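# Move wooden block from bench onto cart floor

## Task

Pick the wooden block up from the bench and lay it flat on the cart's floor at the end with the handle, next to the profiles. The drop flap must stay open, and anything already in place must still be in place at the finish. Release the block, pull both hands away so they are empty and not over or on the cart, and finish with the robot upright, not leaning, and in contact with nothing.

## Robot and tools

ROBOT. An RB-Y1: a two-wheel differential base with rear casters (0.58 m wide, 0.10 m ahead of the drive axle and 0.57 m behind it; spinning in place sweeps a 0.58 m radius), a folding leg and torso, a head camera, and two 7-joint arms. Each arm has a parallel gripper and a wrist camera whose housing juts out sideways and can strike things. The base cannot move sideways.

FRAMES. The base frame sits on the floor midway between the drive wheels: x forward, y left, z up, in metres. The chest, left_hand and right_hand are reported in this frame. A hand point lies midway between its finger pads, the fingers point along the hand's -z axis, and they close along its x axis. Reported hand positions can be off, more so at long reach or under load. base_odometry is measured from where the base started the scene, with heading in rad (positive = left). It counts wheel rotation only, so wheel slip and bumps distort it.

move. This is the only tool that commands motion. An action is one of these: base and/or joints, optionally with min_time_s or contact_limits; target alone or with min_time_s; or contact_limits alone. A move with no action just reports state and images.
- base: one object {x_m_s, turn_rad_s, for_s}. These are velocities, not a pose. x_m_s is forward speed, 0.005 to 0.4 either sign, or 0. turn_rad_s is the turn rate with left positive, 0.02 to 1.509 either sign, or 0. for_s is 0.1 to 5 s. Distance is roughly speed × for_s. The base ramps at 0.4 m/s² (turns 0.5 rad/s²), so it coasts up to 1 s (turns 3.1 s) after for_s ends. If |x_m_s| + 0.27|turn_rad_s| exceeds 0.4, both are scaled down together.
- joints: a single object keyed by joint name, holding absolute target angles in rad (grippers in m of pad opening, 0 to 0.1). Ranges: torso_squat_rad 0 to 1.2, torso_shift_rad -0.3 to 0.6, torso_pitch_rad -0.2 to 1.4 (positive bends forward), torso_yaw_rad -1.5 to 1.5 (raise both arms 0.2 rad or more sideways first). Shoulder pitch ±2.356, with negative swinging the arm forward and up. left_shoulder_roll_rad 0 to 3.141, right_shoulder_roll_rad -3.141 to 0, both lifting the arm outward. Shoulder yaw ±2.094. Elbow -2.617 to 0.01, negative bends. Forearm roll ±3.141. Wrist pitch -1.57 to 1.919. Hand roll ±2.705. head_pan_rad ±0.523, head_tilt_rad -0.35 to 1.57 (positive looks down). Torso combinations are also capped: squat+shift<=1.52; squat-shift+pitch<=1.57; shift+0.5pitch-0.4squat<=0.7; shift+0.3pitch-0.5squat<=0.39. Breaking one leaves the torso short, reported as off_target.
- target: one hand's absolute pose in the base frame: side ("left"/"right"), x, y, z in m (-3 to 3), and quat_wxyz written in the same form the hand lines print. It is solved once into joint angles, so the hand follows an arc that can bow by more than 0.1 m on long moves. Break long moves into short steps. It is refused if another move is still running.
- min_time_s: 0.1 to 8 s, the shortest duration for arm, head and torso motions.
- contact_limits: gripper current caps in mA (left_gripper_m, right_gripper_m), 200 to 672.5. The cap persists until changed. Grip force scales with (limit - 100).
- cameras: any of head_camera, left_wrist_camera, right_wrist_camera, or "all"; [] means no images.
- blocking: false returns after about 0.5 s while the motion continues. A later move only overrides the joints or base it names.

RESULT LINES. "move" reads done or the most serious status. Hand status is reached (within 10 mm and 2°), short (with the remaining error), or refused (with a reason). Joint and base words: done, moving, off_target (came to rest away from the target and may still be pushing), stopped, time_out, contact_stop (torso only), limit_stop_at_<name> (a self-collision guard or built-in limit), not_followed (the arm-clash check withheld the command), torque_fault, limit_stop_at_motor_heat. A time_out or contact_stop halts that joint's whole group (torso, left arm or right arm). After a refusal or an unplanned stop, the rest of that reply's move/wait/finished_scene calls are skipped. on_its_own lists what happened without your command. Other lines: lidar_m gives 12 distances in 30° sectors counter-clockwise from straight ahead ("-" = nothing seen), taken in a plane 0.23 m above the floor. motor_effort is wheel load in %, with the peak in brackets, and a resting value above about 30 hints at pushing. wheel_motors_off=1 means a stalled wheel has shut the drive off for 2 s. Joint torques, external torques, wrist force/torque (uncalibrated, drift) and motor temperatures are also reported. The pictures line gives the image order.

OTHER TOOLS. wait{seconds 0-10, cameras} lets time pass with no new command. stop{cameras} brakes everything still moving. zoom_image{camera, region [x0,y0,x1,y1] pixels, at most 504×504} enlarges part of the latest frame. read_manual{section "licences"} returns license text only. finished_scene{scene: the current scene number} ends the scene and cannot be undone.

GRIPPING. Command an opening at least 0.005 m narrower than the block to hold it. off_target or done are both normal while holding. Each arm is rated for 3 kg. Heavy loads held far forward can tip the robot.

AVOID. Don't let the arms (including fingers and camera housings) collide or press together. Keep both shoulders rolled out about 0.5 rad when reaching forward together. Don't drive into furniture, since the base keeps pushing and the upper body can snag under edges and tip. Don't drop the block, release it while it is still moving, slam it, or push hard. Avoid torque faults (a 10 s freeze) and overheating from holding stretched poses too long (a 30-60 s freeze). The simulation keeps running while you reason.

Each tool is called after "Emit:" as name(argument=value, ...) on one line, values as JSON.

## Session

Emit:
move(joints={"head_tilt_rad":0.8}, cameras=["head_camera"])

Emit:
move(joints={"head_tilt_rad":0.6,"head_pan_rad":0.52}, cameras=["head_camera"])

Emit:
move(joints={"head_tilt_rad":0.6,"head_pan_rad":-0.52}, cameras=["head_camera"])

Scene clock: 0.93 s.
Joint torques (N m): left_arm=[-1.63 -0.91 0.64 -0.38 -0.08 -0.68 0.04] | right_arm=[-3.69 -0.55 -0.61 -1.36 -0.08 -0.48 -0.02]
External joint torques (N m): left_arm=[-0.25 -1.05 0.63 0.17 -0.09 -0.25 0.04] | right_arm=[-0.09 0.57 -0.57 0.27 -0.14 0.12 -0.04]
Motor temperatures (°C): left_arm=[30 28 32 36 34 33 38] | right_arm=[34 30 32 30 35 36 34]
Wrist force (N): left_arm=[-0.4 1.7 -7.7] | right_arm=[-2.6 0.6 -4.2]
Wrist torque (N m): left_arm=[-0.31 0.12 0.09] | right_arm=[-0.03 -0.11 -0.10]
Wrist force, peak (N): left_arm=[0.1 1.6 -7.9] | right_arm=[-2.9 0.8 -5.4]
move: done
base_odometry: x=+0.000 y=+0.000 heading=+0.000
lidar_m: 0.74 1.03 1.55 4.57 1.51 1.08 1.03 1.09 1.42 3.61 1.10 0.78
base_status: not commanded
joint_positions: torso_squat_rad=+0.350 torso_shift_rad=+0.000 torso_pitch_rad=+0.000 torso_yaw_rad=+0.000 left_shoulder_pitch_rad=+0.037 left_shoulder_roll_rad=+0.004 left_shoulder_yaw_rad=-0.043 left_elbow_rad=-0.196 left_forearm_roll_rad=-0.014 left_wrist_pitch_rad=+0.002 left_hand_roll_rad=+0.027 left_gripper_m=+0.099 right_shoulder_pitch_rad=-0.040 right_shoulder_roll_rad=-0.021 right_shoulder_yaw_rad=-0.018 right_elbow_rad=-0.235 right_forearm_roll_rad=+0.049 right_wrist_pitch_rad=-0.014 right_hand_roll_rad=+0.035 right_gripper_m=+0.099 head_pan_rad=+0.000 head_tilt_rad=+0.800
joint_status: all done
wheel_motors_off: 0
motor_effort: left_wheel=+0(1) right_wheel=+0(2)
chest: x=-0.2280 y=+0.0001 z=+1.2475 quat_wxyz=(+1.000, +0.000, +0.000, +0.000) (m; base frame)
left_hand: x=-0.1598 y=+0.2200 z=+0.5653 quat_wxyz=(+0.997, +0.000, -0.079, -0.009) (m; base frame)
right_hand: x=-0.0823 y=-0.2360 z=+0.5770 quat_wxyz=(+0.989, -0.016, -0.142, +0.041) (m; base frame)
pictures: head_camera
camera_calibration:
head_camera: T_world_to_cam=[[-0.00443635, -0.999504, -0.0311766, 0.0434261], [-0.676342, 0.0259634, -0.73613, 0.977865], [0.736575, 0.0178203, -0.676122, 1.07557], [0, 0, 0, 1]] pos_world=[-0.130674, -0.00115112, 1.44841]

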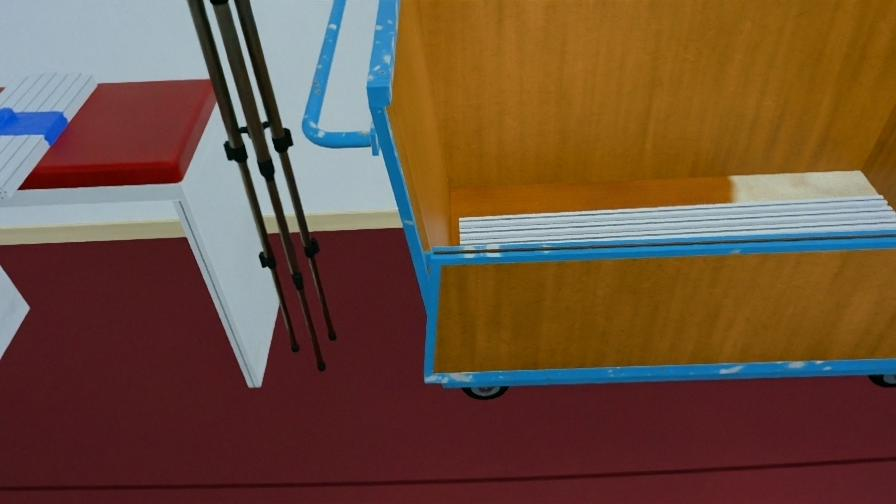

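Scene clock: 1.93 s.
Joint torques (N m): left_arm=[-1.54 -0.57 0.84 -0.46 -0.01 -0.65 -0.03] | right_arm=[-3.74 -0.72 -0.5 -1.37 -0.01 -0.44 -0.03]
External joint torques (N m): left_arm=[-0.16 -0.72 0.82 0.1 -0.01 -0.23 -0.02] | right_arm=[-0.14 0.39 -0.45 0.27 -0.08 0.16 -0.04]
Motor temperatures (°C): left_arm=[30 28 32 36 34 33 38] | right_arm=[34 30 32 30 35 36 34]
Wrist force (N): left_arm=[-0.4 1.5 -7.7] | right_arm=[-2.9 1.1 -4.5]
Wrist torque (N m): left_arm=[-0.28 0.11 0.08] | right_arm=[-0.11 -0.12 -0.09]
Wrist force, peak (N): left_arm=[-0.7 1.3 -8.3] | right_arm=[-2.9 1.1 -5.3]
move: done
base_odometry: x=+0.000 y=+0.000 heading=+0.000
lidar_m: 0.74 1.03 1.57 4.56 1.54 1.08 1.02 1.09 1.45 3.60 1.10 0.79
base_status: not commanded
joint_positions: torso_squat_rad=+0.350 torso_shift_rad=+0.000 torso_pitch_rad=+0.000 torso_yaw_rad=+0.000 left_shoulder_pitch_rad=+0.037 left_shoulder_roll_rad=+0.004 left_shoulder_yaw_rad=-0.043 left_elbow_rad=-0.196 left_forearm_roll_rad=-0.014 left_wrist_pitch_rad=+0.002 left_hand_roll_rad=+0.027 left_gripper_m=+0.099 right_shoulder_pitch_rad=-0.040 right_shoulder_roll_rad=-0.021 right_shoulder_yaw_rad=-0.018 right_elbow_rad=-0.235 right_forearm_roll_rad=+0.049 right_wrist_pitch_rad=-0.014 right_hand_roll_rad=+0.035 right_gripper_m=+0.099 head_pan_rad=+0.520 head_tilt_rad=+0.600
joint_status: all done
wheel_motors_off: 0
motor_effort: left_wheel=+0(1) right_wheel=+0(2)
chest: x=-0.2280 y=+0.0001 z=+1.2475 quat_wxyz=(+1.000, +0.000, +0.000, +0.000) (m; base frame)
left_hand: x=-0.1598 y=+0.2200 z=+0.5653 quat_wxyz=(+0.997, +0.000, -0.079, -0.009) (m; base frame)
right_hand: x=-0.0823 y=-0.2360 z=+0.5770 quat_wxyz=(+0.989, -0.016, -0.142, +0.041) (m; base frame)
pictures: head_camera
camera_calibration:
head_camera: T_world_to_cam=[[0.498213, -0.866484, -0.0314502, 0.14729], [-0.461322, -0.234191, -0.855767, 1.19539], [0.734143, 0.440863, -0.516405, 0.843793], [0, 0, 0, 1]] pos_world=[-0.141388, 0.0355768, 1.46335]

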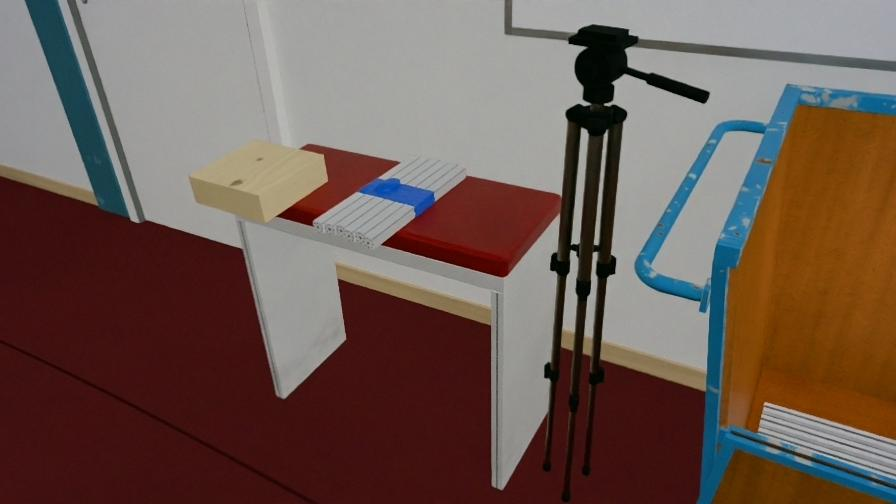

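Scene clock: 3.30 s.
Joint torques (N m): left_arm=[-1.75 -0.7 0.75 -0.42 -0.06 -0.56 -0.04] | right_arm=[-3.42 -0.66 -0.83 -1.49 -0.01 -0.54 0]
External joint torques (N m): left_arm=[-0.37 -0.85 0.74 0.13 -0.07 -0.13 -0.03] | right_arm=[0.18 0.46 -0.79 0.14 -0.07 0.06 -0.02]
Motor temperatures (°C): left_arm=[30 28 32 36 34 33 38] | right_arm=[34 30 32 30 35 36 34]
Wrist force (N): left_arm=[0.0 1.3 -7.4] | right_arm=[-2.5 1.0 -4.8]
Wrist torque (N m): left_arm=[-0.31 0.15 0.06] | right_arm=[-0.05 -0.05 -0.09]
Wrist force, peak (N): left_arm=[0.3 1.8 -8.1] | right_arm=[-2.9 1.1 -5.5]
move: done
base_odometry: x=+0.000 y=+0.000 heading=+0.000
lidar_m: 0.74 1.02 1.55 4.57 1.52 1.08 1.03 1.08 1.44 3.60 1.10 0.77
base_status: not commanded
joint_positions: torso_squat_rad=+0.350 torso_shift_rad=+0.000 torso_pitch_rad=+0.000 torso_yaw_rad=+0.000 left_shoulder_pitch_rad=+0.037 left_shoulder_roll_rad=+0.004 left_shoulder_yaw_rad=-0.043 left_elbow_rad=-0.196 left_forearm_roll_rad=-0.014 left_wrist_pitch_rad=+0.002 left_hand_roll_rad=+0.027 left_gripper_m=+0.099 right_shoulder_pitch_rad=-0.040 right_shoulder_roll_rad=-0.021 right_shoulder_yaw_rad=-0.018 right_elbow_rad=-0.235 right_forearm_roll_rad=+0.049 right_wrist_pitch_rad=-0.014 right_hand_roll_rad=+0.035 right_gripper_m=+0.099 head_pan_rad=-0.520 head_tilt_rad=+0.600
joint_status: all done
wheel_motors_off: 0
motor_effort: left_wheel=+1(1) right_wheel=+2(2)
chest: x=-0.2280 y=+0.0001 z=+1.2475 quat_wxyz=(+1.000, +0.000, +0.000, +0.000) (m; base frame)
left_hand: x=-0.1598 y=+0.2200 z=+0.5653 quat_wxyz=(+0.997, +0.000, -0.079, -0.009) (m; base frame)
right_hand: x=-0.0823 y=-0.2360 z=+0.5770 quat_wxyz=(+0.989, -0.016, -0.142, +0.041) (m; base frame)
pictures: head_camera
camera_calibration:
head_camera: T_world_to_cam=[[-0.495067, -0.868285, -0.0314512, -0.0572399], [-0.435413, 0.279258, -0.855821, 1.2007], [0.75188, -0.409995, -0.516314, 0.847468], [0, 0, 0, 1]] pos_world=[-0.142731, -0.0375481, 1.46335]

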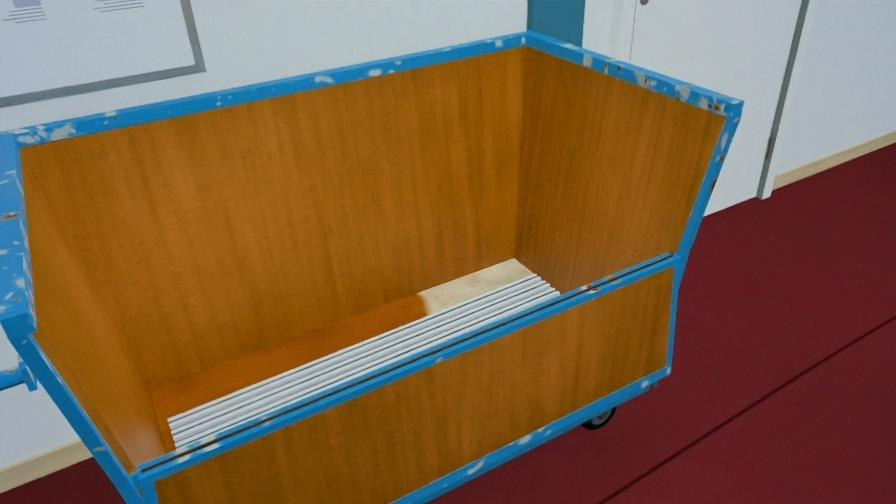

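Emit:
move(base={"turn_rad_s":0.6,"for_s":2.62}, joints={"head_pan_rad":0}, cameras=[])

Emit:
move(base={"x_m_s":0.35,"for_s":3.4}, cameras=[])

Emit:
move(base={"turn_rad_s":-0.6,"for_s":2.62})

Scene clock: 16.10 s.
Joint torques (N m): left_arm=[-1.76 -0.73 0.78 -0.5 -0.09 -0.67 -0.03] | right_arm=[-3.61 -0.5 -0.29 -1.49 -0.09 -0.67 0.03]
External joint torques (N m): left_arm=[-0.37 -0.88 0.76 0.06 -0.1 -0.25 -0.02] | right_arm=[-0.01 0.61 -0.25 0.14 -0.15 -0.07 0.01]
Motor temperatures (°C): left_arm=[30 28 32 36 34 33 38] | right_arm=[34 30 32 30 35 36 34]
Wrist force (N): left_arm=[-0.2 1.6 -7.6] | right_arm=[-2.9 1.1 -4.6]
Wrist torque (N m): left_arm=[-0.33 0.13 0.10] | right_arm=[-0.10 -0.16 -0.08]
Wrist force, peak (N): left_arm=[0.1 1.3 -8.5] | right_arm=[-2.7 1.6 -5.5]
move: done
base_odometry: x=+0.000 y=+0.000 heading=+1.579
lidar_m: 4.24 1.48 1.08 1.02 1.06 1.45 3.84 1.08 0.79 0.76 1.04 1.57
base_status: done (sent for 2.63 of 2.63 s)
joint_positions: torso_squat_rad=+0.350 torso_shift_rad=+0.000 torso_pitch_rad=+0.000 torso_yaw_rad=+0.000 left_shoulder_pitch_rad=+0.037 left_shoulder_roll_rad=+0.004 left_shoulder_yaw_rad=-0.043 left_elbow_rad=-0.196 left_forearm_roll_rad=-0.014 left_wrist_pitch_rad=+0.002 left_hand_roll_rad=+0.027 left_gripper_m=+0.099 right_shoulder_pitch_rad=-0.040 right_shoulder_roll_rad=-0.021 right_shoulder_yaw_rad=-0.018 right_elbow_rad=-0.235 right_forearm_roll_rad=+0.049 right_wrist_pitch_rad=-0.014 right_hand_roll_rad=+0.035 right_gripper_m=+0.099 head_pan_rad=+0.000 head_tilt_rad=+0.600
joint_status: all done
wheel_motors_off: 0
motor_effort: left_wheel=+6(33) right_wheel=+19(50)
chest: x=-0.2280 y=+0.0001 z=+1.2475 quat_wxyz=(+1.000, +0.000, +0.000, +0.000) (m; base frame)
left_hand: x=-0.1598 y=+0.2200 z=+0.5653 quat_wxyz=(+0.997, +0.000, -0.079, -0.009) (m; base frame)
right_hand: x=-0.0823 y=-0.2360 z=+0.5770 quat_wxyz=(+0.989, -0.016, -0.142, +0.041) (m; base frame)
pictures: none
No camera images: "cameras" was empty.

Scene clock: 20.77 s.
Joint torques (N m): left_arm=[-0.94 -0.61 0.37 -0.46 0.01 -0.63 0.02] | right_arm=[-3.11 -0.44 -0.81 -1.29 -0.16 -0.71 0.06]
External joint torques (N m): left_arm=[0.43 -0.76 0.36 0.1 0 -0.21 0.02] | right_arm=[0.48 0.68 -0.76 0.34 -0.22 -0.11 0.05]
Motor temperatures (°C): left_arm=[30 28 32 35 34 33 38] | right_arm=[34 30 32 30 35 36 34]
Wrist force (N): left_arm=[0.1 0.8 -8.0] | right_arm=[-2.4 1.2 -4.8]
Wrist torque (N m): left_arm=[-0.20 0.19 0.07] | right_arm=[-0.10 -0.06 -0.10]
Wrist force, peak (N): left_arm=[-0.2 1.2 -8.5] | right_arm=[-3.1 1.5 -5.2]
move: done
base_odometry: x=-0.011 y=+1.190 heading=+1.581
lidar_m: 4.28 1.51 1.07 1.03 1.08 1.49 3.92 1.35 1.12 0.93 1.56 2.07
base_status: done (sent for 3.4 of 3.4 s)
joint_positions: torso_squat_rad=+0.350 torso_shift_rad=+0.000 torso_pitch_rad=+0.000 torso_yaw_rad=+0.000 left_shoulder_pitch_rad=+0.037 left_shoulder_roll_rad=+0.004 left_shoulder_yaw_rad=-0.043 left_elbow_rad=-0.196 left_forearm_roll_rad=-0.014 left_wrist_pitch_rad=+0.002 left_hand_roll_rad=+0.027 left_gripper_m=+0.099 right_shoulder_pitch_rad=-0.040 right_shoulder_roll_rad=-0.021 right_shoulder_yaw_rad=-0.018 right_elbow_rad=-0.235 right_forearm_roll_rad=+0.049 right_wrist_pitch_rad=-0.014 right_hand_roll_rad=+0.035 right_gripper_m=+0.099 head_pan_rad=+0.000 head_tilt_rad=+0.600
joint_status: not commanded
wheel_motors_off: 0
motor_effort: left_wheel=+18(47) right_wheel=-16(47)
chest: x=-0.2279 y=+0.0001 z=+1.2475 quat_wxyz=(+1.000, +0.000, +0.000, +0.000) (m; base frame)
left_hand: x=-0.1597 y=+0.2200 z=+0.5653 quat_wxyz=(+0.997, +0.000, -0.079, -0.009) (m; base frame)
right_hand: x=-0.0823 y=-0.2360 z=+0.5770 quat_wxyz=(+0.989, -0.016, -0.142, +0.041) (m; base frame)
pictures: none
No camera images: "cameras" was empty.

Scene clock: 24.97 s.
Joint torques (N m): left_arm=[-1.3 -0.6 0.56 -0.38 -0.07 -0.58 -0.04] | right_arm=[-3.2 -0.77 -0.81 -1.2 -0.01 -0.5 0.01]
External joint torques (N m): left_arm=[0.08 -0.75 0.55 0.18 -0.07 -0.16 -0.03] | right_arm=[0.4 0.36 -0.77 0.43 -0.07 0.09 0]
Motor temperatures (°C): left_arm=[30 28 32 35 34 33 38] | right_arm=[34 30 32 30 35 36 34]
Wrist force (N): left_arm=[-0.4 2.2 -7.3] | right_arm=[-3.1 1.1 -4.5]
Wrist torque (N m): left_arm=[-0.43 0.13 0.08] | right_arm=[-0.11 -0.17 -0.08]
Wrist force, peak (N): left_arm=[-0.4 1.7 -8.2] | right_arm=[-3.3 1.2 -4.9]
move: done
base_odometry: x=-0.011 y=+1.190 heading=+0.001
lidar_m: 0.91 1.55 2.06 4.40 1.54 1.08 1.04 1.09 1.45 3.65 1.32 1.10
base_status: done (sent for 2.63 of 2.63 s)
joint_positions: torso_squat_rad=+0.350 torso_shift_rad=+0.000 torso_pitch_rad=+0.000 torso_yaw_rad=+0.000 left_shoulder_pitch_rad=+0.037 left_shoulder_roll_rad=+0.004 left_shoulder_yaw_rad=-0.043 left_elbow_rad=-0.196 left_forearm_roll_rad=-0.014 left_wrist_pitch_rad=+0.002 left_hand_roll_rad=+0.027 left_gripper_m=+0.099 right_shoulder_pitch_rad=-0.040 right_shoulder_roll_rad=-0.021 right_shoulder_yaw_rad=-0.018 right_elbow_rad=-0.235 right_forearm_roll_rad=+0.049 right_wrist_pitch_rad=-0.014 right_hand_roll_rad=+0.035 right_gripper_m=+0.099 head_pan_rad=+0.000 head_tilt_rad=+0.600
joint_status: not commanded
wheel_motors_off: 0
motor_effort: left_wheel=+22(45) right_wheel=+3(50)
chest: x=-0.2280 y=+0.0001 z=+1.2475 quat_wxyz=(+1.000, +0.000, +0.000, +0.000) (m; base frame)
left_hand: x=-0.1597 y=+0.2200 z=+0.5653 quat_wxyz=(+0.997, +0.000, -0.079, -0.009) (m; base frame)
right_hand: x=-0.0823 y=-0.2359 z=+0.5770 quat_wxyz=(+0.989, -0.016, -0.142, +0.041) (m; base frame)
pictures: head_camera, left_wrist_camera, right_wrist_camera
camera_calibration:
head_camera: T_world_to_cam=[[0.00184303, -0.999504, -0.031436, 0.044995], [-0.516734, 0.0259619, -0.855752, 1.18393], [0.856144, 0.0178212, -0.51643, 0.869005], [0, 0, 0, 1]] pos_world=[-0.132298, -0.00125112, 1.46335]
left_wrist_camera: T_world_to_cam=[[0.988718, 0.00947006, 0.149489, 0.0708245], [-0.0606496, -0.887221, 0.45734, -0.0439209], [0.136961, -0.461247, -0.876637, 0.69141], [0, 0, 0, 1]] pos_world=[-0.167386, 0.279273, 0.615616]
right_wrist_camera: T_world_to_cam=[[-0.945869, -0.114492, -0.303683, 0.0692079], [-0.245182, 0.865155, 0.437484, -0.0413747], [0.212645, 0.48826, -0.846395, 0.693319], [0, 0, 0, 1]] pos_world=[-0.0921134, -0.294801, 0.62594]

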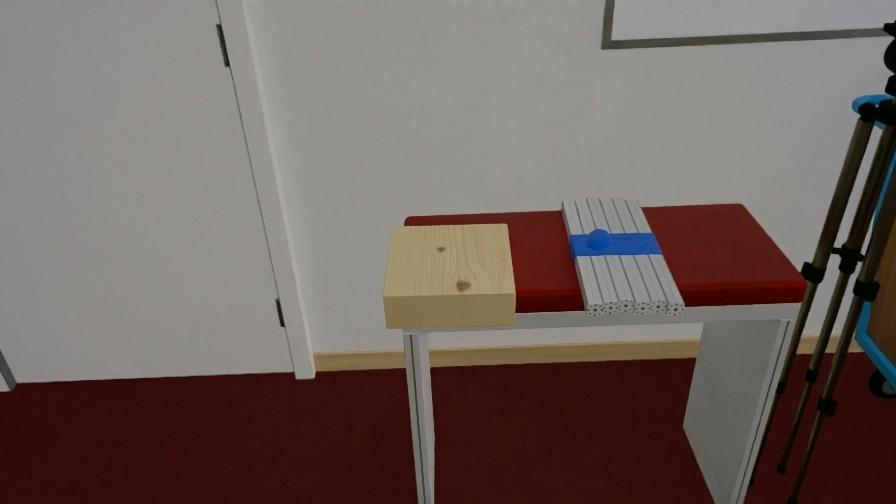

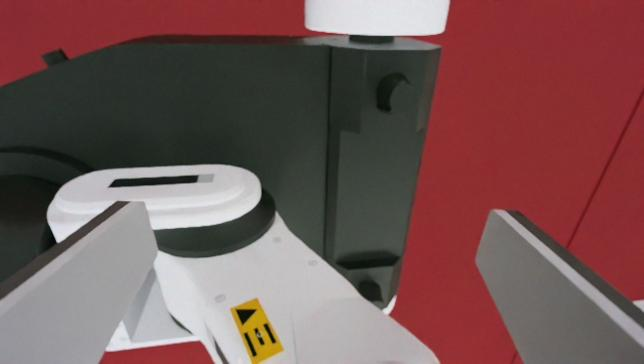

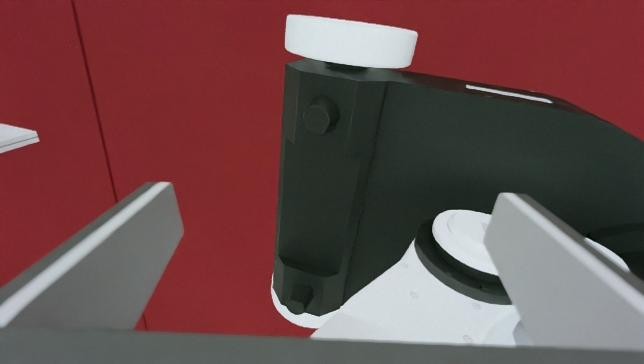

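Emit:
zoom_image(camera="head_camera", region=[360, 190, 560, 350])

Emit:
move(base={"turn_rad_s":-0.6,"for_s":2.62}, joints={"torso_squat_rad":0.05,"head_tilt_rad":0.75}, cameras=[])

Emit:
move(base={"x_m_s":0.39,"for_s":3.5}, cameras=[])

Emit:
move(base={"turn_rad_s":0.6,"for_s":2.62}, cameras=["head_camera"])

Scaled by 2.520 from the camera's 896x504 image, which has a finer 1280x720 frame.

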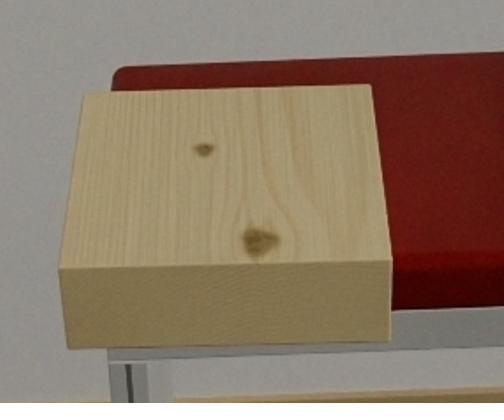

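Scene clock: 38.90 s.
Joint torques (N m): left_arm=[-1.47 -0.69 0.8 -0.38 -0.09 -0.59 -0.02] | right_arm=[-2.99 -0.63 -0.38 -1.32 0.01 -0.6 0.08]
External joint torques (N m): left_arm=[-0.09 -0.84 0.78 0.17 -0.1 -0.17 -0.01] | right_arm=[0.61 0.49 -0.34 0.31 -0.05 0 0.06]
Motor temperatures (°C): left_arm=[30 28 32 35 34 33 37] | right_arm=[34 30 32 30 35 36 34]
Wrist force (N): left_arm=[-0.2 1.7 -7.9] | right_arm=[-2.3 1.6 -4.3]
Wrist torque (N m): left_arm=[-0.34 0.16 0.09] | right_arm=[-0.16 -0.07 -0.09]
Wrist force, peak (N): left_arm=[-0.5 1.4 -8.5] | right_arm=[-3.2 0.9 -5.5]
move: done
base_odometry: x=-0.012 y=+1.190 heading=-1.578
lidar_m: 3.42 1.34 1.11 0.91 1.55 2.04 4.41 1.57 1.10 1.05 1.07 1.40
base_status: done (sent for 2.63 of 2.63 s)
joint_positions: torso_squat_rad=+0.050 torso_shift_rad=+0.000 torso_pitch_rad=+0.000 torso_yaw_rad=+0.000 left_shoulder_pitch_rad=+0.037 left_shoulder_roll_rad=+0.004 left_shoulder_yaw_rad=-0.043 left_elbow_rad=-0.196 left_forearm_roll_rad=-0.014 left_wrist_pitch_rad=+0.002 left_hand_roll_rad=+0.027 left_gripper_m=+0.099 right_shoulder_pitch_rad=-0.040 right_shoulder_roll_rad=-0.021 right_shoulder_yaw_rad=-0.018 right_elbow_rad=-0.235 right_forearm_roll_rad=+0.049 right_wrist_pitch_rad=-0.014 right_hand_roll_rad=+0.035 right_gripper_m=+0.099 head_pan_rad=+0.000 head_tilt_rad=+0.750
joint_status: all done
wheel_motors_off: 0
motor_effort: left_wheel=+23(41) right_wheel=+6(13)
chest: x=-0.2280 y=+0.0001 z=+1.2891 quat_wxyz=(+1.000, +0.000, +0.000, +0.000) (m; base frame)
left_hand: x=-0.1598 y=+0.2200 z=+0.6068 quat_wxyz=(+0.997, +0.000, -0.079, -0.009) (m; base frame)
right_hand: x=-0.0823 y=-0.2359 z=+0.6186 quat_wxyz=(+0.989, -0.016, -0.142, +0.041) (m; base frame)
pictures: none
No camera images: "cameras" was empty.

Scene clock: 43.70 s.
Joint torques (N m): left_arm=[-0.85 -0.89 0.52 -0.52 0.02 -0.7 -0.02] | right_arm=[-3.25 -0.56 -0.6 -1.29 0.01 -0.54 -0.03]
External joint torques (N m): left_arm=[0.53 -1.04 0.51 0.04 0.02 -0.28 -0.01] | right_arm=[0.35 0.56 -0.56 0.34 -0.06 0.05 -0.04]
Motor temperatures (°C): left_arm=[30 28 32 35 34 33 37] | right_arm=[34 30 32 30 35 36 34]
Wrist force (N): left_arm=[-0.5 1.5 -7.6] | right_arm=[-2.7 0.8 -5.0]
Wrist torque (N m): left_arm=[-0.33 0.09 0.07] | right_arm=[-0.06 -0.11 -0.09]
Wrist force, peak (N): left_arm=[0.0 1.3 -8.7] | right_arm=[-2.6 1.3 -5.3]
move: done
base_odometry: x=-0.022 y=-0.175 heading=-1.578
lidar_m: 3.17 1.22 0.86 0.80 0.83 1.75 4.70 1.48 1.03 0.98 0.99 1.31
base_status: done (sent for 3.5 of 3.5 s)
joint_positions: torso_squat_rad=+0.050 torso_shift_rad=+0.000 torso_pitch_rad=+0.000 torso_yaw_rad=+0.000 left_shoulder_pitch_rad=+0.037 left_shoulder_roll_rad=+0.004 left_shoulder_yaw_rad=-0.043 left_elbow_rad=-0.196 left_forearm_roll_rad=-0.014 left_wrist_pitch_rad=+0.002 left_hand_roll_rad=+0.027 left_gripper_m=+0.099 right_shoulder_pitch_rad=-0.040 right_shoulder_roll_rad=-0.021 right_shoulder_yaw_rad=-0.018 right_elbow_rad=-0.235 right_forearm_roll_rad=+0.049 right_wrist_pitch_rad=-0.014 right_hand_roll_rad=+0.035 right_gripper_m=+0.099 head_pan_rad=+0.000 head_tilt_rad=+0.750
joint_status: not commanded
wheel_motors_off: 0
motor_effort: left_wheel=+2(48) right_wheel=-1(50)
chest: x=-0.2280 y=+0.0001 z=+1.2891 quat_wxyz=(+1.000, +0.000, +0.000, +0.000) (m; base frame)
left_hand: x=-0.1597 y=+0.2200 z=+0.6068 quat_wxyz=(+0.997, +0.000, -0.079, -0.009) (m; base frame)
right_hand: x=-0.0823 y=-0.2359 z=+0.6186 quat_wxyz=(+0.989, -0.016, -0.142, +0.041) (m; base frame)
pictures: none
No camera images: "cameras" was empty.

Scene clock: 47.87 s.
Joint torques (N m): left_arm=[-1.16 -0.84 0.7 -0.45 -0.08 -0.7 0.02] | right_arm=[-3.21 -0.62 -0.38 -1.41 -0.05 -0.52 -0.08]
External joint torques (N m): left_arm=[0.22 -1 0.69 0.11 -0.08 -0.27 0.03] | right_arm=[0.39 0.49 -0.34 0.22 -0.11 0.07 -0.1]
Motor temperatures (°C): left_arm=[30 28 32 35 34 33 37] | right_arm=[34 30 32 30 35 36 34]
Wrist force (N): left_arm=[-0.7 1.1 -7.5] | right_arm=[-2.7 0.9 -4.2]
Wrist torque (N m): left_arm=[-0.26 0.05 0.07] | right_arm=[-0.08 -0.09 -0.11]
Wrist force, peak (N): left_arm=[-0.7 0.9 -8.7] | right_arm=[-2.8 1.5 -5.4]
move: done
base_odometry: x=-0.022 y=-0.175 heading=+0.002
lidar_m: 0.80 0.83 1.74 4.31 1.42 1.01 0.96 1.02 1.35 3.39 1.19 0.85
base_status: done (sent for 2.63 of 2.63 s)
joint_positions: torso_squat_rad=+0.050 torso_shift_rad=+0.000 torso_pitch_rad=+0.000 torso_yaw_rad=+0.000 left_shoulder_pitch_rad=+0.037 left_shoulder_roll_rad=+0.004 left_shoulder_yaw_rad=-0.043 left_elbow_rad=-0.196 left_forearm_roll_rad=-0.014 left_wrist_pitch_rad=+0.002 left_hand_roll_rad=+0.027 left_gripper_m=+0.099 right_shoulder_pitch_rad=-0.040 right_shoulder_roll_rad=-0.021 right_shoulder_yaw_rad=-0.018 right_elbow_rad=-0.235 right_forearm_roll_rad=+0.049 right_wrist_pitch_rad=-0.014 right_hand_roll_rad=+0.035 right_gripper_m=+0.099 head_pan_rad=+0.000 head_tilt_rad=+0.750
joint_status: not commanded
wheel_motors_off: 0
motor_effort: left_wheel=+6(49) right_wheel=+19(49)
chest: x=-0.2280 y=+0.0001 z=+1.2891 quat_wxyz=(+1.000, +0.000, +0.000, +0.000) (m; base frame)
left_hand: x=-0.1597 y=+0.2200 z=+0.6068 quat_wxyz=(+0.997, +0.000, -0.079, -0.009) (m; base frame)
right_hand: x=-0.0823 y=-0.2359 z=+0.6186 quat_wxyz=(+0.989, -0.016, -0.142, +0.041) (m; base frame)
pictures: head_camera
camera_calibration:
head_camera: T_world_to_cam=[[-0.00293826, -0.999502, -0.0314338, 0.0453187], [-0.63874, 0.0260618, -0.768981, 1.06516], [0.769417, 0.0178186, -0.638499, 1.05435], [0, 0, 0, 1]] pos_world=[-0.130744, -0.00125082, 1.49371]

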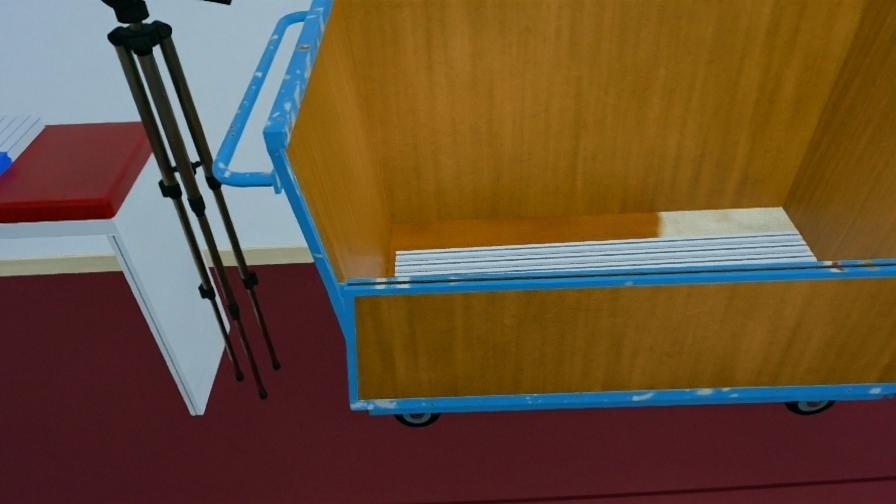

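Emit:
move(base={"x_m_s":0.3,"for_s":1.2}, joints={"torso_pitch_rad":0.35,"head_tilt_rad":0.75}, cameras=["head_camera"])

Emit:
zoom_image(camera="head_camera", region=[200, 150, 600, 504])

Scene clock: 51.03 s.
Joint torques (N m): left_arm=[7.81 -0.57 0.58 3.16 -0.07 -0.05 -0.05] | right_arm=[6.39 -0.61 -0.65 2.54 -0.12 0.21 0.01]
External joint torques (N m): left_arm=[-0.29 -0.83 0.55 -0.03 -0.06 -0.32 -0.06] | right_arm=[0.51 0.32 -0.45 0.59 -0.1 0.15 0.01]
Motor temperatures (°C): left_arm=[30 28 32 35 34 33 37] | right_arm=[34 30 32 30 35 36 34]
Wrist force (N): left_arm=[1.7 0.5 -7.8] | right_arm=[-0.6 1.2 -4.9]
Wrist torque (N m): left_arm=[-0.17 0.24 0.04] | right_arm=[-0.10 0.00 -0.08]
Wrist force, peak (N): left_arm=[2.5 1.5 -8.4] | right_arm=[-2.8 1.6 -5.3]
move: done
base_odometry: x=+0.338 y=-0.174 heading=+0.002
lidar_m: 0.45 0.46 0.95 4.33 1.95 1.38 1.32 1.38 1.84 4.65 0.67 0.47
base_status: done (sent for 1.2 of 1.2 s)
joint_positions: torso_squat_rad=+0.050 torso_shift_rad=+0.000 torso_pitch_rad=+0.350 torso_yaw_rad=+0.000 left_shoulder_pitch_rad=+0.037 left_shoulder_roll_rad=+0.004 left_shoulder_yaw_rad=-0.043 left_elbow_rad=-0.196 left_forearm_roll_rad=-0.014 left_wrist_pitch_rad=+0.002 left_hand_roll_rad=+0.027 left_gripper_m=+0.099 right_shoulder_pitch_rad=-0.040 right_shoulder_roll_rad=-0.021 right_shoulder_yaw_rad=-0.018 right_elbow_rad=-0.235 right_forearm_roll_rad=+0.049 right_wrist_pitch_rad=-0.014 right_hand_roll_rad=+0.035 right_gripper_m=+0.099 head_pan_rad=+0.000 head_tilt_rad=+0.750
joint_status: all done
wheel_motors_off: 0
motor_effort: left_wheel=+11(50) right_wheel=-10(53)
chest: x=-0.1218 y=+0.0001 z=+1.2703 quat_wxyz=(+0.985, +0.000, +0.174, +0.000) (m; base frame)
left_hand: x=-0.2917 y=+0.2200 z=+0.6060 quat_wxyz=(+0.995, -0.002, +0.095, -0.009) (m; base frame)
right_hand: x=-0.2149 y=-0.2360 z=+0.5905 quat_wxyz=(+0.999, -0.009, +0.032, +0.043) (m; base frame)
pictures: head_camera
camera_calibration:
head_camera: T_world_to_cam=[[-0.0135407, -0.999502, -0.0285197, 0.0400491], [-0.863728, 0.026062, -0.503285, 0.753613], [0.503777, 0.0178184, -0.86365, 1.21444], [0, 0, 0, 1]] pos_world=[0.0396532, -0.00125082, 1.42927]

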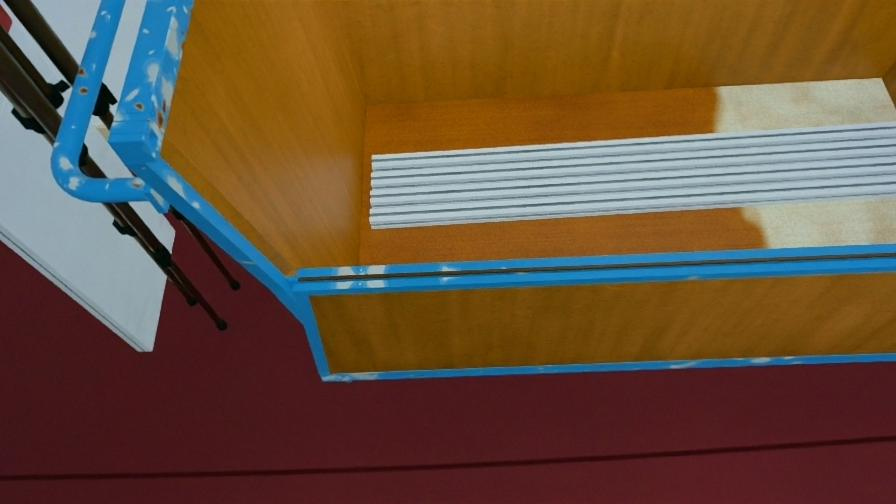

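Scaled by 1.260 from the camera's 896x504 image, which has a finer 1280x720 frame.

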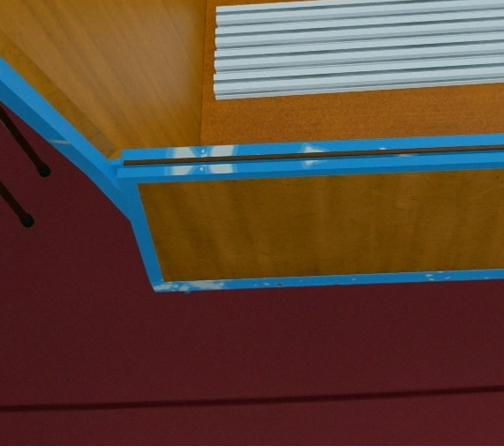

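Emit:
move(base={"x_m_s":-0.35,"for_s":1.0}, cameras=[])

Emit:
move(base={"turn_rad_s":0.7,"for_s":1.757}, cameras=[])

Emit:
move(base={"x_m_s":0.4,"for_s":5}, cameras=[])

Emit:
move(base={"x_m_s":0.4,"for_s":1.0}, cameras=[])

Emit:
move(base={"turn_rad_s":-0.7,"for_s":4.0}, cameras=["head_camera"])

Scene clock: 90.03 s.
Joint torques (N m): left_arm=[6.92 -0.72 0.48 3.15 -0.12 0.07 0.06] | right_arm=[6.01 -0.53 -0.6 2.41 -0.15 -0.02 -0.14]
External joint torques (N m): left_arm=[-1.18 -0.98 0.45 -0.03 -0.12 -0.2 0.05] | right_arm=[0.14 0.4 -0.4 0.46 -0.13 -0.08 -0.13]
Motor temperatures (°C): left_arm=[31 28 32 35 34 32 37] | right_arm=[34 30 32 30 35 36 34]
Wrist force (N): left_arm=[2.2 1.3 -7.1] | right_arm=[-0.4 0.6 -5.1]
Wrist torque (N m): left_arm=[-0.29 0.26 0.07] | right_arm=[-0.04 0.00 -0.09]
Wrist force, peak (N): left_arm=[2.5 1.1 -8.4] | right_arm=[0.1 0.6 -5.8]
move: done
base_odometry: x=-0.012 y=-0.175 heading=+0.004
lidar_m: 0.79 0.82 1.74 4.30 1.43 1.01 0.98 1.03 1.36 3.46 1.17 0.84
base_status: done (sent for 1 of 1 s)
joint_positions: torso_squat_rad=+0.050 torso_shift_rad=+0.000 torso_pitch_rad=+0.350 torso_yaw_rad=+0.000 left_shoulder_pitch_rad=+0.037 left_shoulder_roll_rad=+0.004 left_shoulder_yaw_rad=-0.043 left_elbow_rad=-0.196 left_forearm_roll_rad=-0.014 left_wrist_pitch_rad=+0.002 left_hand_roll_rad=+0.027 left_gripper_m=+0.099 right_shoulder_pitch_rad=-0.040 right_shoulder_roll_rad=-0.021 right_shoulder_yaw_rad=-0.018 right_elbow_rad=-0.235 right_forearm_roll_rad=+0.049 right_wrist_pitch_rad=-0.014 right_hand_roll_rad=+0.035 right_gripper_m=+0.099 head_pan_rad=+0.000 head_tilt_rad=+0.750
joint_status: not commanded
wheel_motors_off: 0
motor_effort: left_wheel=+18(52) right_wheel=-19(30)
chest: x=-0.1219 y=+0.0001 z=+1.2703 quat_wxyz=(+0.985, +0.000, +0.174, +0.000) (m; base frame)
left_hand: x=-0.2918 y=+0.2200 z=+0.6061 quat_wxyz=(+0.995, -0.002, +0.095, -0.009) (m; base frame)
right_hand: x=-0.2150 y=-0.2360 z=+0.5905 quat_wxyz=(+0.999, -0.009, +0.032, +0.043) (m; base frame)
pictures: none
No camera images: "cameras" was empty.

Scene clock: 93.53 s.
Joint torques (N m): left_arm=[6.83 -0.64 0.59 3.37 -0.02 0.07 -0.09] | right_arm=[6.24 -0.19 -0.82 2.58 -0.24 0.21 -0.08]
External joint torques (N m): left_arm=[-1.26 -0.91 0.56 0.18 -0.02 -0.2 -0.1] | right_arm=[0.36 0.74 -0.62 0.63 -0.22 0.14 -0.07]
Motor temperatures (°C): left_arm=[31 28 32 35 34 32 37] | right_arm=[34 30 32 30 35 36 34]
Wrist force (N): left_arm=[2.6 1.8 -7.6] | right_arm=[-0.5 1.0 -5.2]
Wrist torque (N m): left_arm=[-0.37 0.30 0.06] | right_arm=[-0.07 0.04 -0.06]
Wrist force, peak (N): left_arm=[2.5 1.9 -8.4] | right_arm=[-0.7 1.1 -5.8]
move: done
base_odometry: x=-0.012 y=-0.175 heading=+1.240
lidar_m: 1.73 2.37 1.21 0.98 0.96 1.07 1.69 3.91 1.05 0.80 0.80 1.15
base_status: done (sent for 1.77 of 1.77 s)
joint_positions: torso_squat_rad=+0.050 torso_shift_rad=+0.000 torso_pitch_rad=+0.350 torso_yaw_rad=+0.000 left_shoulder_pitch_rad=+0.037 left_shoulder_roll_rad=+0.004 left_shoulder_yaw_rad=-0.043 left_elbow_rad=-0.196 left_forearm_roll_rad=-0.014 left_wrist_pitch_rad=+0.002 left_hand_roll_rad=+0.027 left_gripper_m=+0.099 right_shoulder_pitch_rad=-0.040 right_shoulder_roll_rad=-0.021 right_shoulder_yaw_rad=-0.018 right_elbow_rad=-0.235 right_forearm_roll_rad=+0.049 right_wrist_pitch_rad=-0.014 right_hand_roll_rad=+0.035 right_gripper_m=+0.099 head_pan_rad=+0.000 head_tilt_rad=+0.750
joint_status: not commanded
wheel_motors_off: 0
motor_effort: left_wheel=+7(48) right_wheel=+17(53)
chest: x=-0.1219 y=+0.0001 z=+1.2703 quat_wxyz=(+0.985, +0.000, +0.174, +0.000) (m; base frame)
left_hand: x=-0.2918 y=+0.2200 z=+0.6061 quat_wxyz=(+0.995, -0.002, +0.095, -0.009) (m; base frame)
right_hand: x=-0.2150 y=-0.2360 z=+0.5905 quat_wxyz=(+0.999, -0.009, +0.032, +0.043) (m; base frame)
pictures: none
No camera images: "cameras" was empty.

Scene clock: 99.90 s.
Joint torques (N m): left_arm=[7.7 -0.74 0.6 3.17 -0.05 0.05 0.02] | right_arm=[6.58 -0.71 -0.77 2.68 -0.15 0.16 -0.06]
External joint torques (N m): left_arm=[-0.39 -1.01 0.57 -0.01 -0.04 -0.22 0.01] | right_arm=[0.7 0.22 -0.58 0.73 -0.13 0.09 -0.06]
Motor temperatures (°C): left_arm=[31 28 32 35 34 32 37] | right_arm=[34 30 32 30 35 36 34]
Wrist force (N): left_arm=[1.9 1.6 -7.9] | right_arm=[-0.9 1.2 -5.1]
Wrist torque (N m): left_arm=[-0.32 0.26 0.09] | right_arm=[-0.11 -0.01 -0.09]
Wrist force, peak (N): left_arm=[2.1 1.2 -8.6] | right_arm=[-0.9 0.5 -6.0]
move: done
base_odometry: x=+0.636 y=+1.717 heading=+1.240
lidar_m: 1.55 3.88 2.06 1.68 1.67 1.84 2.91 1.19 0.49 0.71 0.84 0.96
base_status: done (sent for 5 of 5 s)
joint_positions: torso_squat_rad=+0.050 torso_shift_rad=+0.000 torso_pitch_rad=+0.350 torso_yaw_rad=+0.000 left_shoulder_pitch_rad=+0.037 left_shoulder_roll_rad=+0.004 left_shoulder_yaw_rad=-0.043 left_elbow_rad=-0.196 left_forearm_roll_rad=-0.014 left_wrist_pitch_rad=+0.002 left_hand_roll_rad=+0.027 left_gripper_m=+0.099 right_shoulder_pitch_rad=-0.040 right_shoulder_roll_rad=-0.021 right_shoulder_yaw_rad=-0.018 right_elbow_rad=-0.235 right_forearm_roll_rad=+0.049 right_wrist_pitch_rad=-0.014 right_hand_roll_rad=+0.035 right_gripper_m=+0.099 head_pan_rad=+0.000 head_tilt_rad=+0.750
joint_status: not commanded
wheel_motors_off: 0
motor_effort: left_wheel=-7(45) right_wheel=+8(49)
chest: x=-0.1219 y=+0.0001 z=+1.2703 quat_wxyz=(+0.985, +0.000, +0.174, +0.000) (m; base frame)
left_hand: x=-0.2917 y=+0.2200 z=+0.6060 quat_wxyz=(+0.995, -0.002, +0.095, -0.009) (m; base frame)
right_hand: x=-0.2149 y=-0.2360 z=+0.5905 quat_wxyz=(+0.999, -0.009, +0.032, +0.043) (m; base frame)
pictures: none
No camera images: "cameras" was empty.

Scene clock: 102.27 s.
Joint torques (N m): left_arm=[7.49 -0.9 0.56 3.16 -0.02 -0.02 0.02] | right_arm=[6.62 -0.38 -0.5 2.63 -0.09 0.07 0.05]
External joint torques (N m): left_arm=[-0.61 -1.16 0.53 -0.02 -0.01 -0.29 0.01] | right_arm=[0.74 0.55 -0.31 0.68 -0.07 0.01 0.05]
Motor temperatures (°C): left_arm=[31 28 32 35 34 32 37] | right_arm=[34 30 32 30 35 36 34]
Wrist force (N): left_arm=[1.7 0.4 -7.2] | right_arm=[-0.9 1.4 -5.5]
Wrist torque (N m): left_arm=[-0.20 0.20 0.06] | right_arm=[-0.13 -0.03 -0.12]
Wrist force, peak (N): left_arm=[1.8 1.3 -8.4] | right_arm=[-0.7 1.2 -5.6]
move: done
base_odometry: x=+0.766 y=+2.095 heading=+1.239
lidar_m: 1.30 3.52 2.24 1.83 1.81 2.01 3.15 0.80 0.86 0.75 0.72 0.81
base_status: done (sent for 1 of 1 s)
joint_positions: torso_squat_rad=+0.050 torso_shift_rad=+0.000 torso_pitch_rad=+0.350 torso_yaw_rad=+0.000 left_shoulder_pitch_rad=+0.037 left_shoulder_roll_rad=+0.004 left_shoulder_yaw_rad=-0.043 left_elbow_rad=-0.196 left_forearm_roll_rad=-0.014 left_wrist_pitch_rad=+0.002 left_hand_roll_rad=+0.027 left_gripper_m=+0.099 right_shoulder_pitch_rad=-0.040 right_shoulder_roll_rad=-0.021 right_shoulder_yaw_rad=-0.018 right_elbow_rad=-0.235 right_forearm_roll_rad=+0.049 right_wrist_pitch_rad=-0.014 right_hand_roll_rad=+0.035 right_gripper_m=+0.099 head_pan_rad=+0.000 head_tilt_rad=+0.750
joint_status: not commanded
wheel_motors_off: 0
motor_effort: left_wheel=-11(28) right_wheel=+12(39)
chest: x=-0.1218 y=+0.0001 z=+1.2703 quat_wxyz=(+0.985, +0.000, +0.174, +0.000) (m; base frame)
left_hand: x=-0.2917 y=+0.2200 z=+0.6060 quat_wxyz=(+0.995, -0.002, +0.095, -0.009) (m; base frame)
right_hand: x=-0.2149 y=-0.2359 z=+0.5905 quat_wxyz=(+0.999, -0.009, +0.032, +0.043) (m; base frame)
pictures: none
No camera images: "cameras" was empty.

Scene clock: 108.00 s.
Joint torques (N m): left_arm=[7.49 -0.62 0.89 3.28 0.06 0.02 -0.06] | right_arm=[6.74 -0.36 -0.74 2.67 -0.23 0.19 -0.06]
External joint torques (N m): left_arm=[-0.61 -0.88 0.86 0.09 0.06 -0.25 -0.07] | right_arm=[0.86 0.58 -0.54 0.73 -0.21 0.13 -0.06]
Motor temperatures (°C): left_arm=[31 28 32 35 34 32 37] | right_arm=[34 30 32 30 35 36 34]
Wrist force (N): left_arm=[2.1 1.3 -7.7] | right_arm=[-0.3 0.8 -5.4]
Wrist torque (N m): left_arm=[-0.29 0.24 0.06] | right_arm=[-0.09 0.05 -0.09]
Wrist force, peak (N): left_arm=[1.9 1.5 -8.6] | right_arm=[-0.6 1.0 -5.9]
move: done
base_odometry: x=+0.766 y=+2.095 heading=-1.561
lidar_m: 0.79 0.79 0.77 0.73 0.75 1.00 2.60 2.70 1.92 1.82 1.86 2.48
base_status: done (sent for 4 of 4 s)
joint_positions: torso_squat_rad=+0.050 torso_shift_rad=+0.000 torso_pitch_rad=+0.350 torso_yaw_rad=+0.000 left_shoulder_pitch_rad=+0.037 left_shoulder_roll_rad=+0.004 left_shoulder_yaw_rad=-0.043 left_elbow_rad=-0.196 left_forearm_roll_rad=-0.014 left_wrist_pitch_rad=+0.002 left_hand_roll_rad=+0.027 left_gripper_m=+0.099 right_shoulder_pitch_rad=-0.040 right_shoulder_roll_rad=-0.021 right_shoulder_yaw_rad=-0.018 right_elbow_rad=-0.235 right_forearm_roll_rad=+0.049 right_wrist_pitch_rad=-0.014 right_hand_roll_rad=+0.035 right_gripper_m=+0.099 head_pan_rad=+0.000 head_tilt_rad=+0.750
joint_status: not commanded
wheel_motors_off: 0
motor_effort: left_wheel=+19(45) right_wheel=+6(51)
chest: x=-0.1219 y=+0.0001 z=+1.2703 quat_wxyz=(+0.985, +0.000, +0.174, +0.000) (m; base frame)
left_hand: x=-0.2917 y=+0.2200 z=+0.6060 quat_wxyz=(+0.995, -0.002, +0.095, -0.009) (m; base frame)
right_hand: x=-0.2149 y=-0.2359 z=+0.5905 quat_wxyz=(+0.999, -0.009, +0.032, +0.043) (m; base frame)
pictures: head_camera
camera_calibration:
head_camera: T_world_to_cam=[[-0.0135407, -0.999502, -0.0285197, 0.0400491], [-0.863728, 0.026062, -0.503285, 0.753613], [0.503777, 0.0178184, -0.86365, 1.21444], [0, 0, 0, 1]] pos_world=[0.0396532, -0.00125082, 1.42927]

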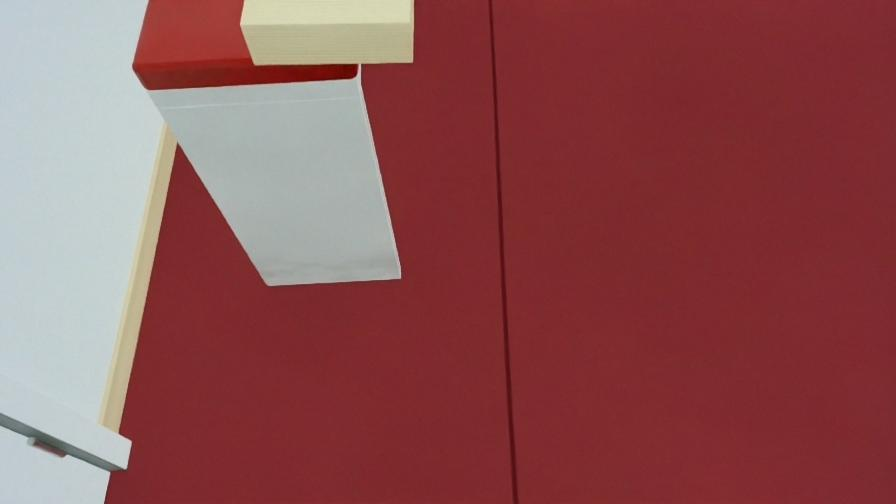

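Emit:
move(base={"x_m_s":0.2,"for_s":1.97}, joints={"left_shoulder_pitch_rad":0.0,"left_shoulder_roll_rad":0.6,"left_elbow_rad":-2.0,"right_shoulder_pitch_rad":-0.3,"right_shoulder_roll_rad":-0.5,"right_elbow_rad":-1.2}, cameras=[])

Emit:
move(joints={"torso_squat_rad":0.6,"torso_shift_rad":0.3,"torso_pitch_rad":0.9,"torso_yaw_rad":0.4,"head_tilt_rad":0.1,"head_pan_rad":0.0})

Scene clock: 116.57 s.
Joint torques (N m): left_arm=[-4.22 5.71 7.16 -8.38 -0.14 -1.75 -0.09] | right_arm=[-7.77 -10.4 -4.75 -7.91 0.1 -1.45 0.1]
External joint torques (N m): left_arm=[1.25 -1.86 0.98 0.83 -0.21 -0.05 -0.05] | right_arm=[0.72 0.79 0.21 -0.14 -0.04 0.08 0.06]
Motor temperatures (°C): left_arm=[31 28 32 36 34 32 37] | right_arm=[34 30 32 30 35 36 34]
Wrist force (N): left_arm=[-4.9 -2.3 -2.0] | right_arm=[-5.2 4.0 -0.9]
Wrist torque (N m): left_arm=[-0.03 -0.10 0.15] | right_arm=[-0.30 -0.24 -0.12]
Wrist force, peak (N): left_arm=[2.4 1.3 -8.5] | right_arm=[-6.1 4.9 -1.1]
move: done
base_odometry: x=+0.770 y=+1.702 heading=-1.561
lidar_m: 1.15 0.41 0.52 0.72 0.77 1.04 2.64 2.67 1.90 1.81 1.84 2.47
base_status: done (sent for 1.97 of 1.97 s)
joint_positions: torso_squat_rad=+0.050 torso_shift_rad=+0.000 torso_pitch_rad=+0.350 torso_yaw_rad=+0.000 left_shoulder_pitch_rad=+0.000 left_shoulder_roll_rad=+0.600 left_shoulder_yaw_rad=-0.043 left_elbow_rad=-2.000 left_forearm_roll_rad=-0.014 left_wrist_pitch_rad=+0.002 left_hand_roll_rad=+0.027 left_gripper_m=+0.099 right_shoulder_pitch_rad=-0.300 right_shoulder_roll_rad=-0.500 right_shoulder_yaw_rad=-0.018 right_elbow_rad=-1.200 right_forearm_roll_rad=+0.049 right_wrist_pitch_rad=-0.014 right_hand_roll_rad=+0.035 right_gripper_m=+0.099 head_pan_rad=+0.000 head_tilt_rad=+0.750
joint_status: all done
wheel_motors_off: 0
motor_effort: left_wheel=-8(52) right_wheel=+10(49)
chest: x=-0.1219 y=+0.0001 z=+1.2703 quat_wxyz=(+0.985, +0.000, +0.174, +0.000) (m; base frame)
left_hand: x=+0.3293 y=+0.2603 z=+1.0886 quat_wxyz=(+0.655, +0.090, -0.697, -0.276) (m; base frame)
right_hand: x=+0.3717 y=-0.4016 z=+0.8944 quat_wxyz=(+0.799, -0.191, -0.531, +0.210) (m; base frame)
pictures: none
No camera images: "cameras" was empty.

Scene clock: 119.37 s.
Joint torques (N m): left_arm=[14.34 5.86 -2.3 19.55 0.72 11.18 0.55] | right_arm=[2.08 -1.21 -1.57 -5.81 0.03 -1.3 -0.07]
External joint torques (N m): left_arm=[9.7 -2.95 -9.21 25.65 0.64 12.47 0.58] | right_arm=[0.34 0.68 -0.65 -0.17 -0.12 -0.02 -0.1]
Motor temperatures (°C): left_arm=[31 28 32 36 34 33 37] | right_arm=[34 30 32 30 35 36 34]
Wrist force (N): left_arm=[56.9 16.9 40.4] | right_arm=[-4.2 1.8 -3.3]
Wrist torque (N m): left_arm=[0.29 1.27 -0.73] | right_arm=[-0.19 -0.17 -0.13]
Wrist force, peak (N): left_arm=[60.1 18.4 43.0] | right_arm=[-5.5 4.3 -1.0]
move: done
base_odometry: x=+0.770 y=+1.702 heading=-1.561
lidar_m: 1.14 0.40 0.52 0.71 0.77 1.04 2.65 2.67 1.90 1.81 1.84 2.47
base_status: not commanded
joint_positions: torso_squat_rad=+0.600 torso_shift_rad=+0.299 torso_pitch_rad=+0.898 torso_yaw_rad=+0.401 left_shoulder_pitch_rad=-0.003 left_shoulder_roll_rad=+0.600 left_shoulder_yaw_rad=-0.041 left_elbow_rad=-2.006 left_forearm_roll_rad=-0.014 left_wrist_pitch_rad=-0.001 left_hand_roll_rad=+0.027 left_gripper_m=+0.099 right_shoulder_pitch_rad=-0.300 right_shoulder_roll_rad=-0.500 right_shoulder_yaw_rad=-0.018 right_elbow_rad=-1.200 right_forearm_roll_rad=+0.049 right_wrist_pitch_rad=-0.014 right_hand_roll_rad=+0.035 right_gripper_m=+0.099 head_pan_rad=+0.000 head_tilt_rad=+0.100
joint_status: all done
wheel_motors_off: 0
motor_effort: left_wheel=-6(10) right_wheel=+9(17)
chest: x=+0.1842 y=-0.0006 z=+1.0254 quat_wxyz=(+0.883, +0.087, +0.425, +0.179) (m; base frame)
left_hand: x=+0.3910 y=+0.4271 z=+0.7486 quat_wxyz=(+0.834, +0.201, -0.442, -0.262) (m; base frame)
right_hand: x=+0.4779 y=-0.1389 z=+0.3614 quat_wxyz=(+0.883, +0.055, -0.344, +0.315) (m; base frame)
pictures: head_camera, left_wrist_camera, right_wrist_camera
camera_calibration:
head_camera: T_world_to_cam=[[0.231015, -0.913661, -0.334448, 0.303825], [-0.812079, 0.00825721, -0.583488, 1.00027], [0.535872, 0.406393, -0.740058, 0.592072], [0, 0, 0, 1]] pos_world=[0.424838, 0.0287195, 1.12343]
left_wrist_camera: T_world_to_cam=[[0.485786, -0.592227, 0.642868, -0.418807], [-0.603478, -0.759301, -0.243467, 0.771547], [0.632318, -0.269684, -0.726254, 0.484008], [0, 0, 0, 1]] pos_world=[0.363015, 0.468337, 0.808596]
right_wrist_camera: T_world_to_cam=[[-0.531544, -0.53372, -0.657726, 0.416329], [-0.823866, 0.506128, 0.255107, 0.398909], [0.196738, 0.677479, -0.708743, 0.328388], [0, 0, 0, 1]] pos_world=[0.485338, -0.202172, 0.404809]

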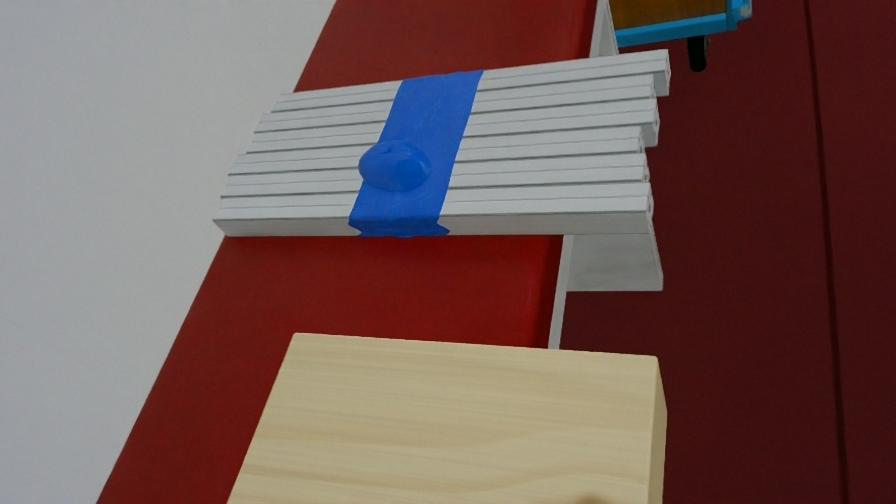

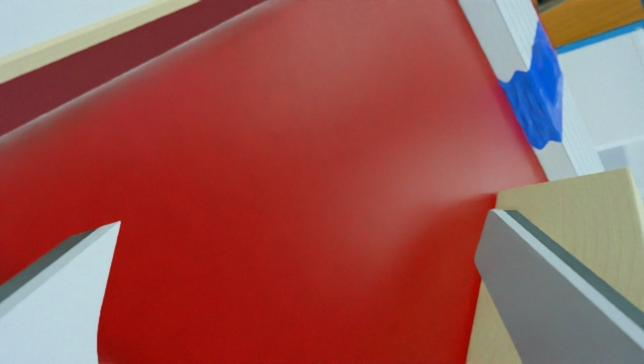

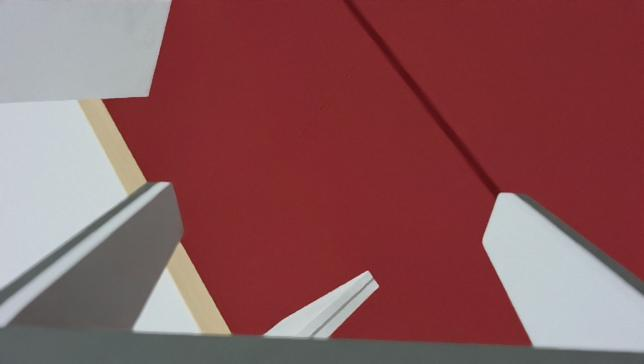

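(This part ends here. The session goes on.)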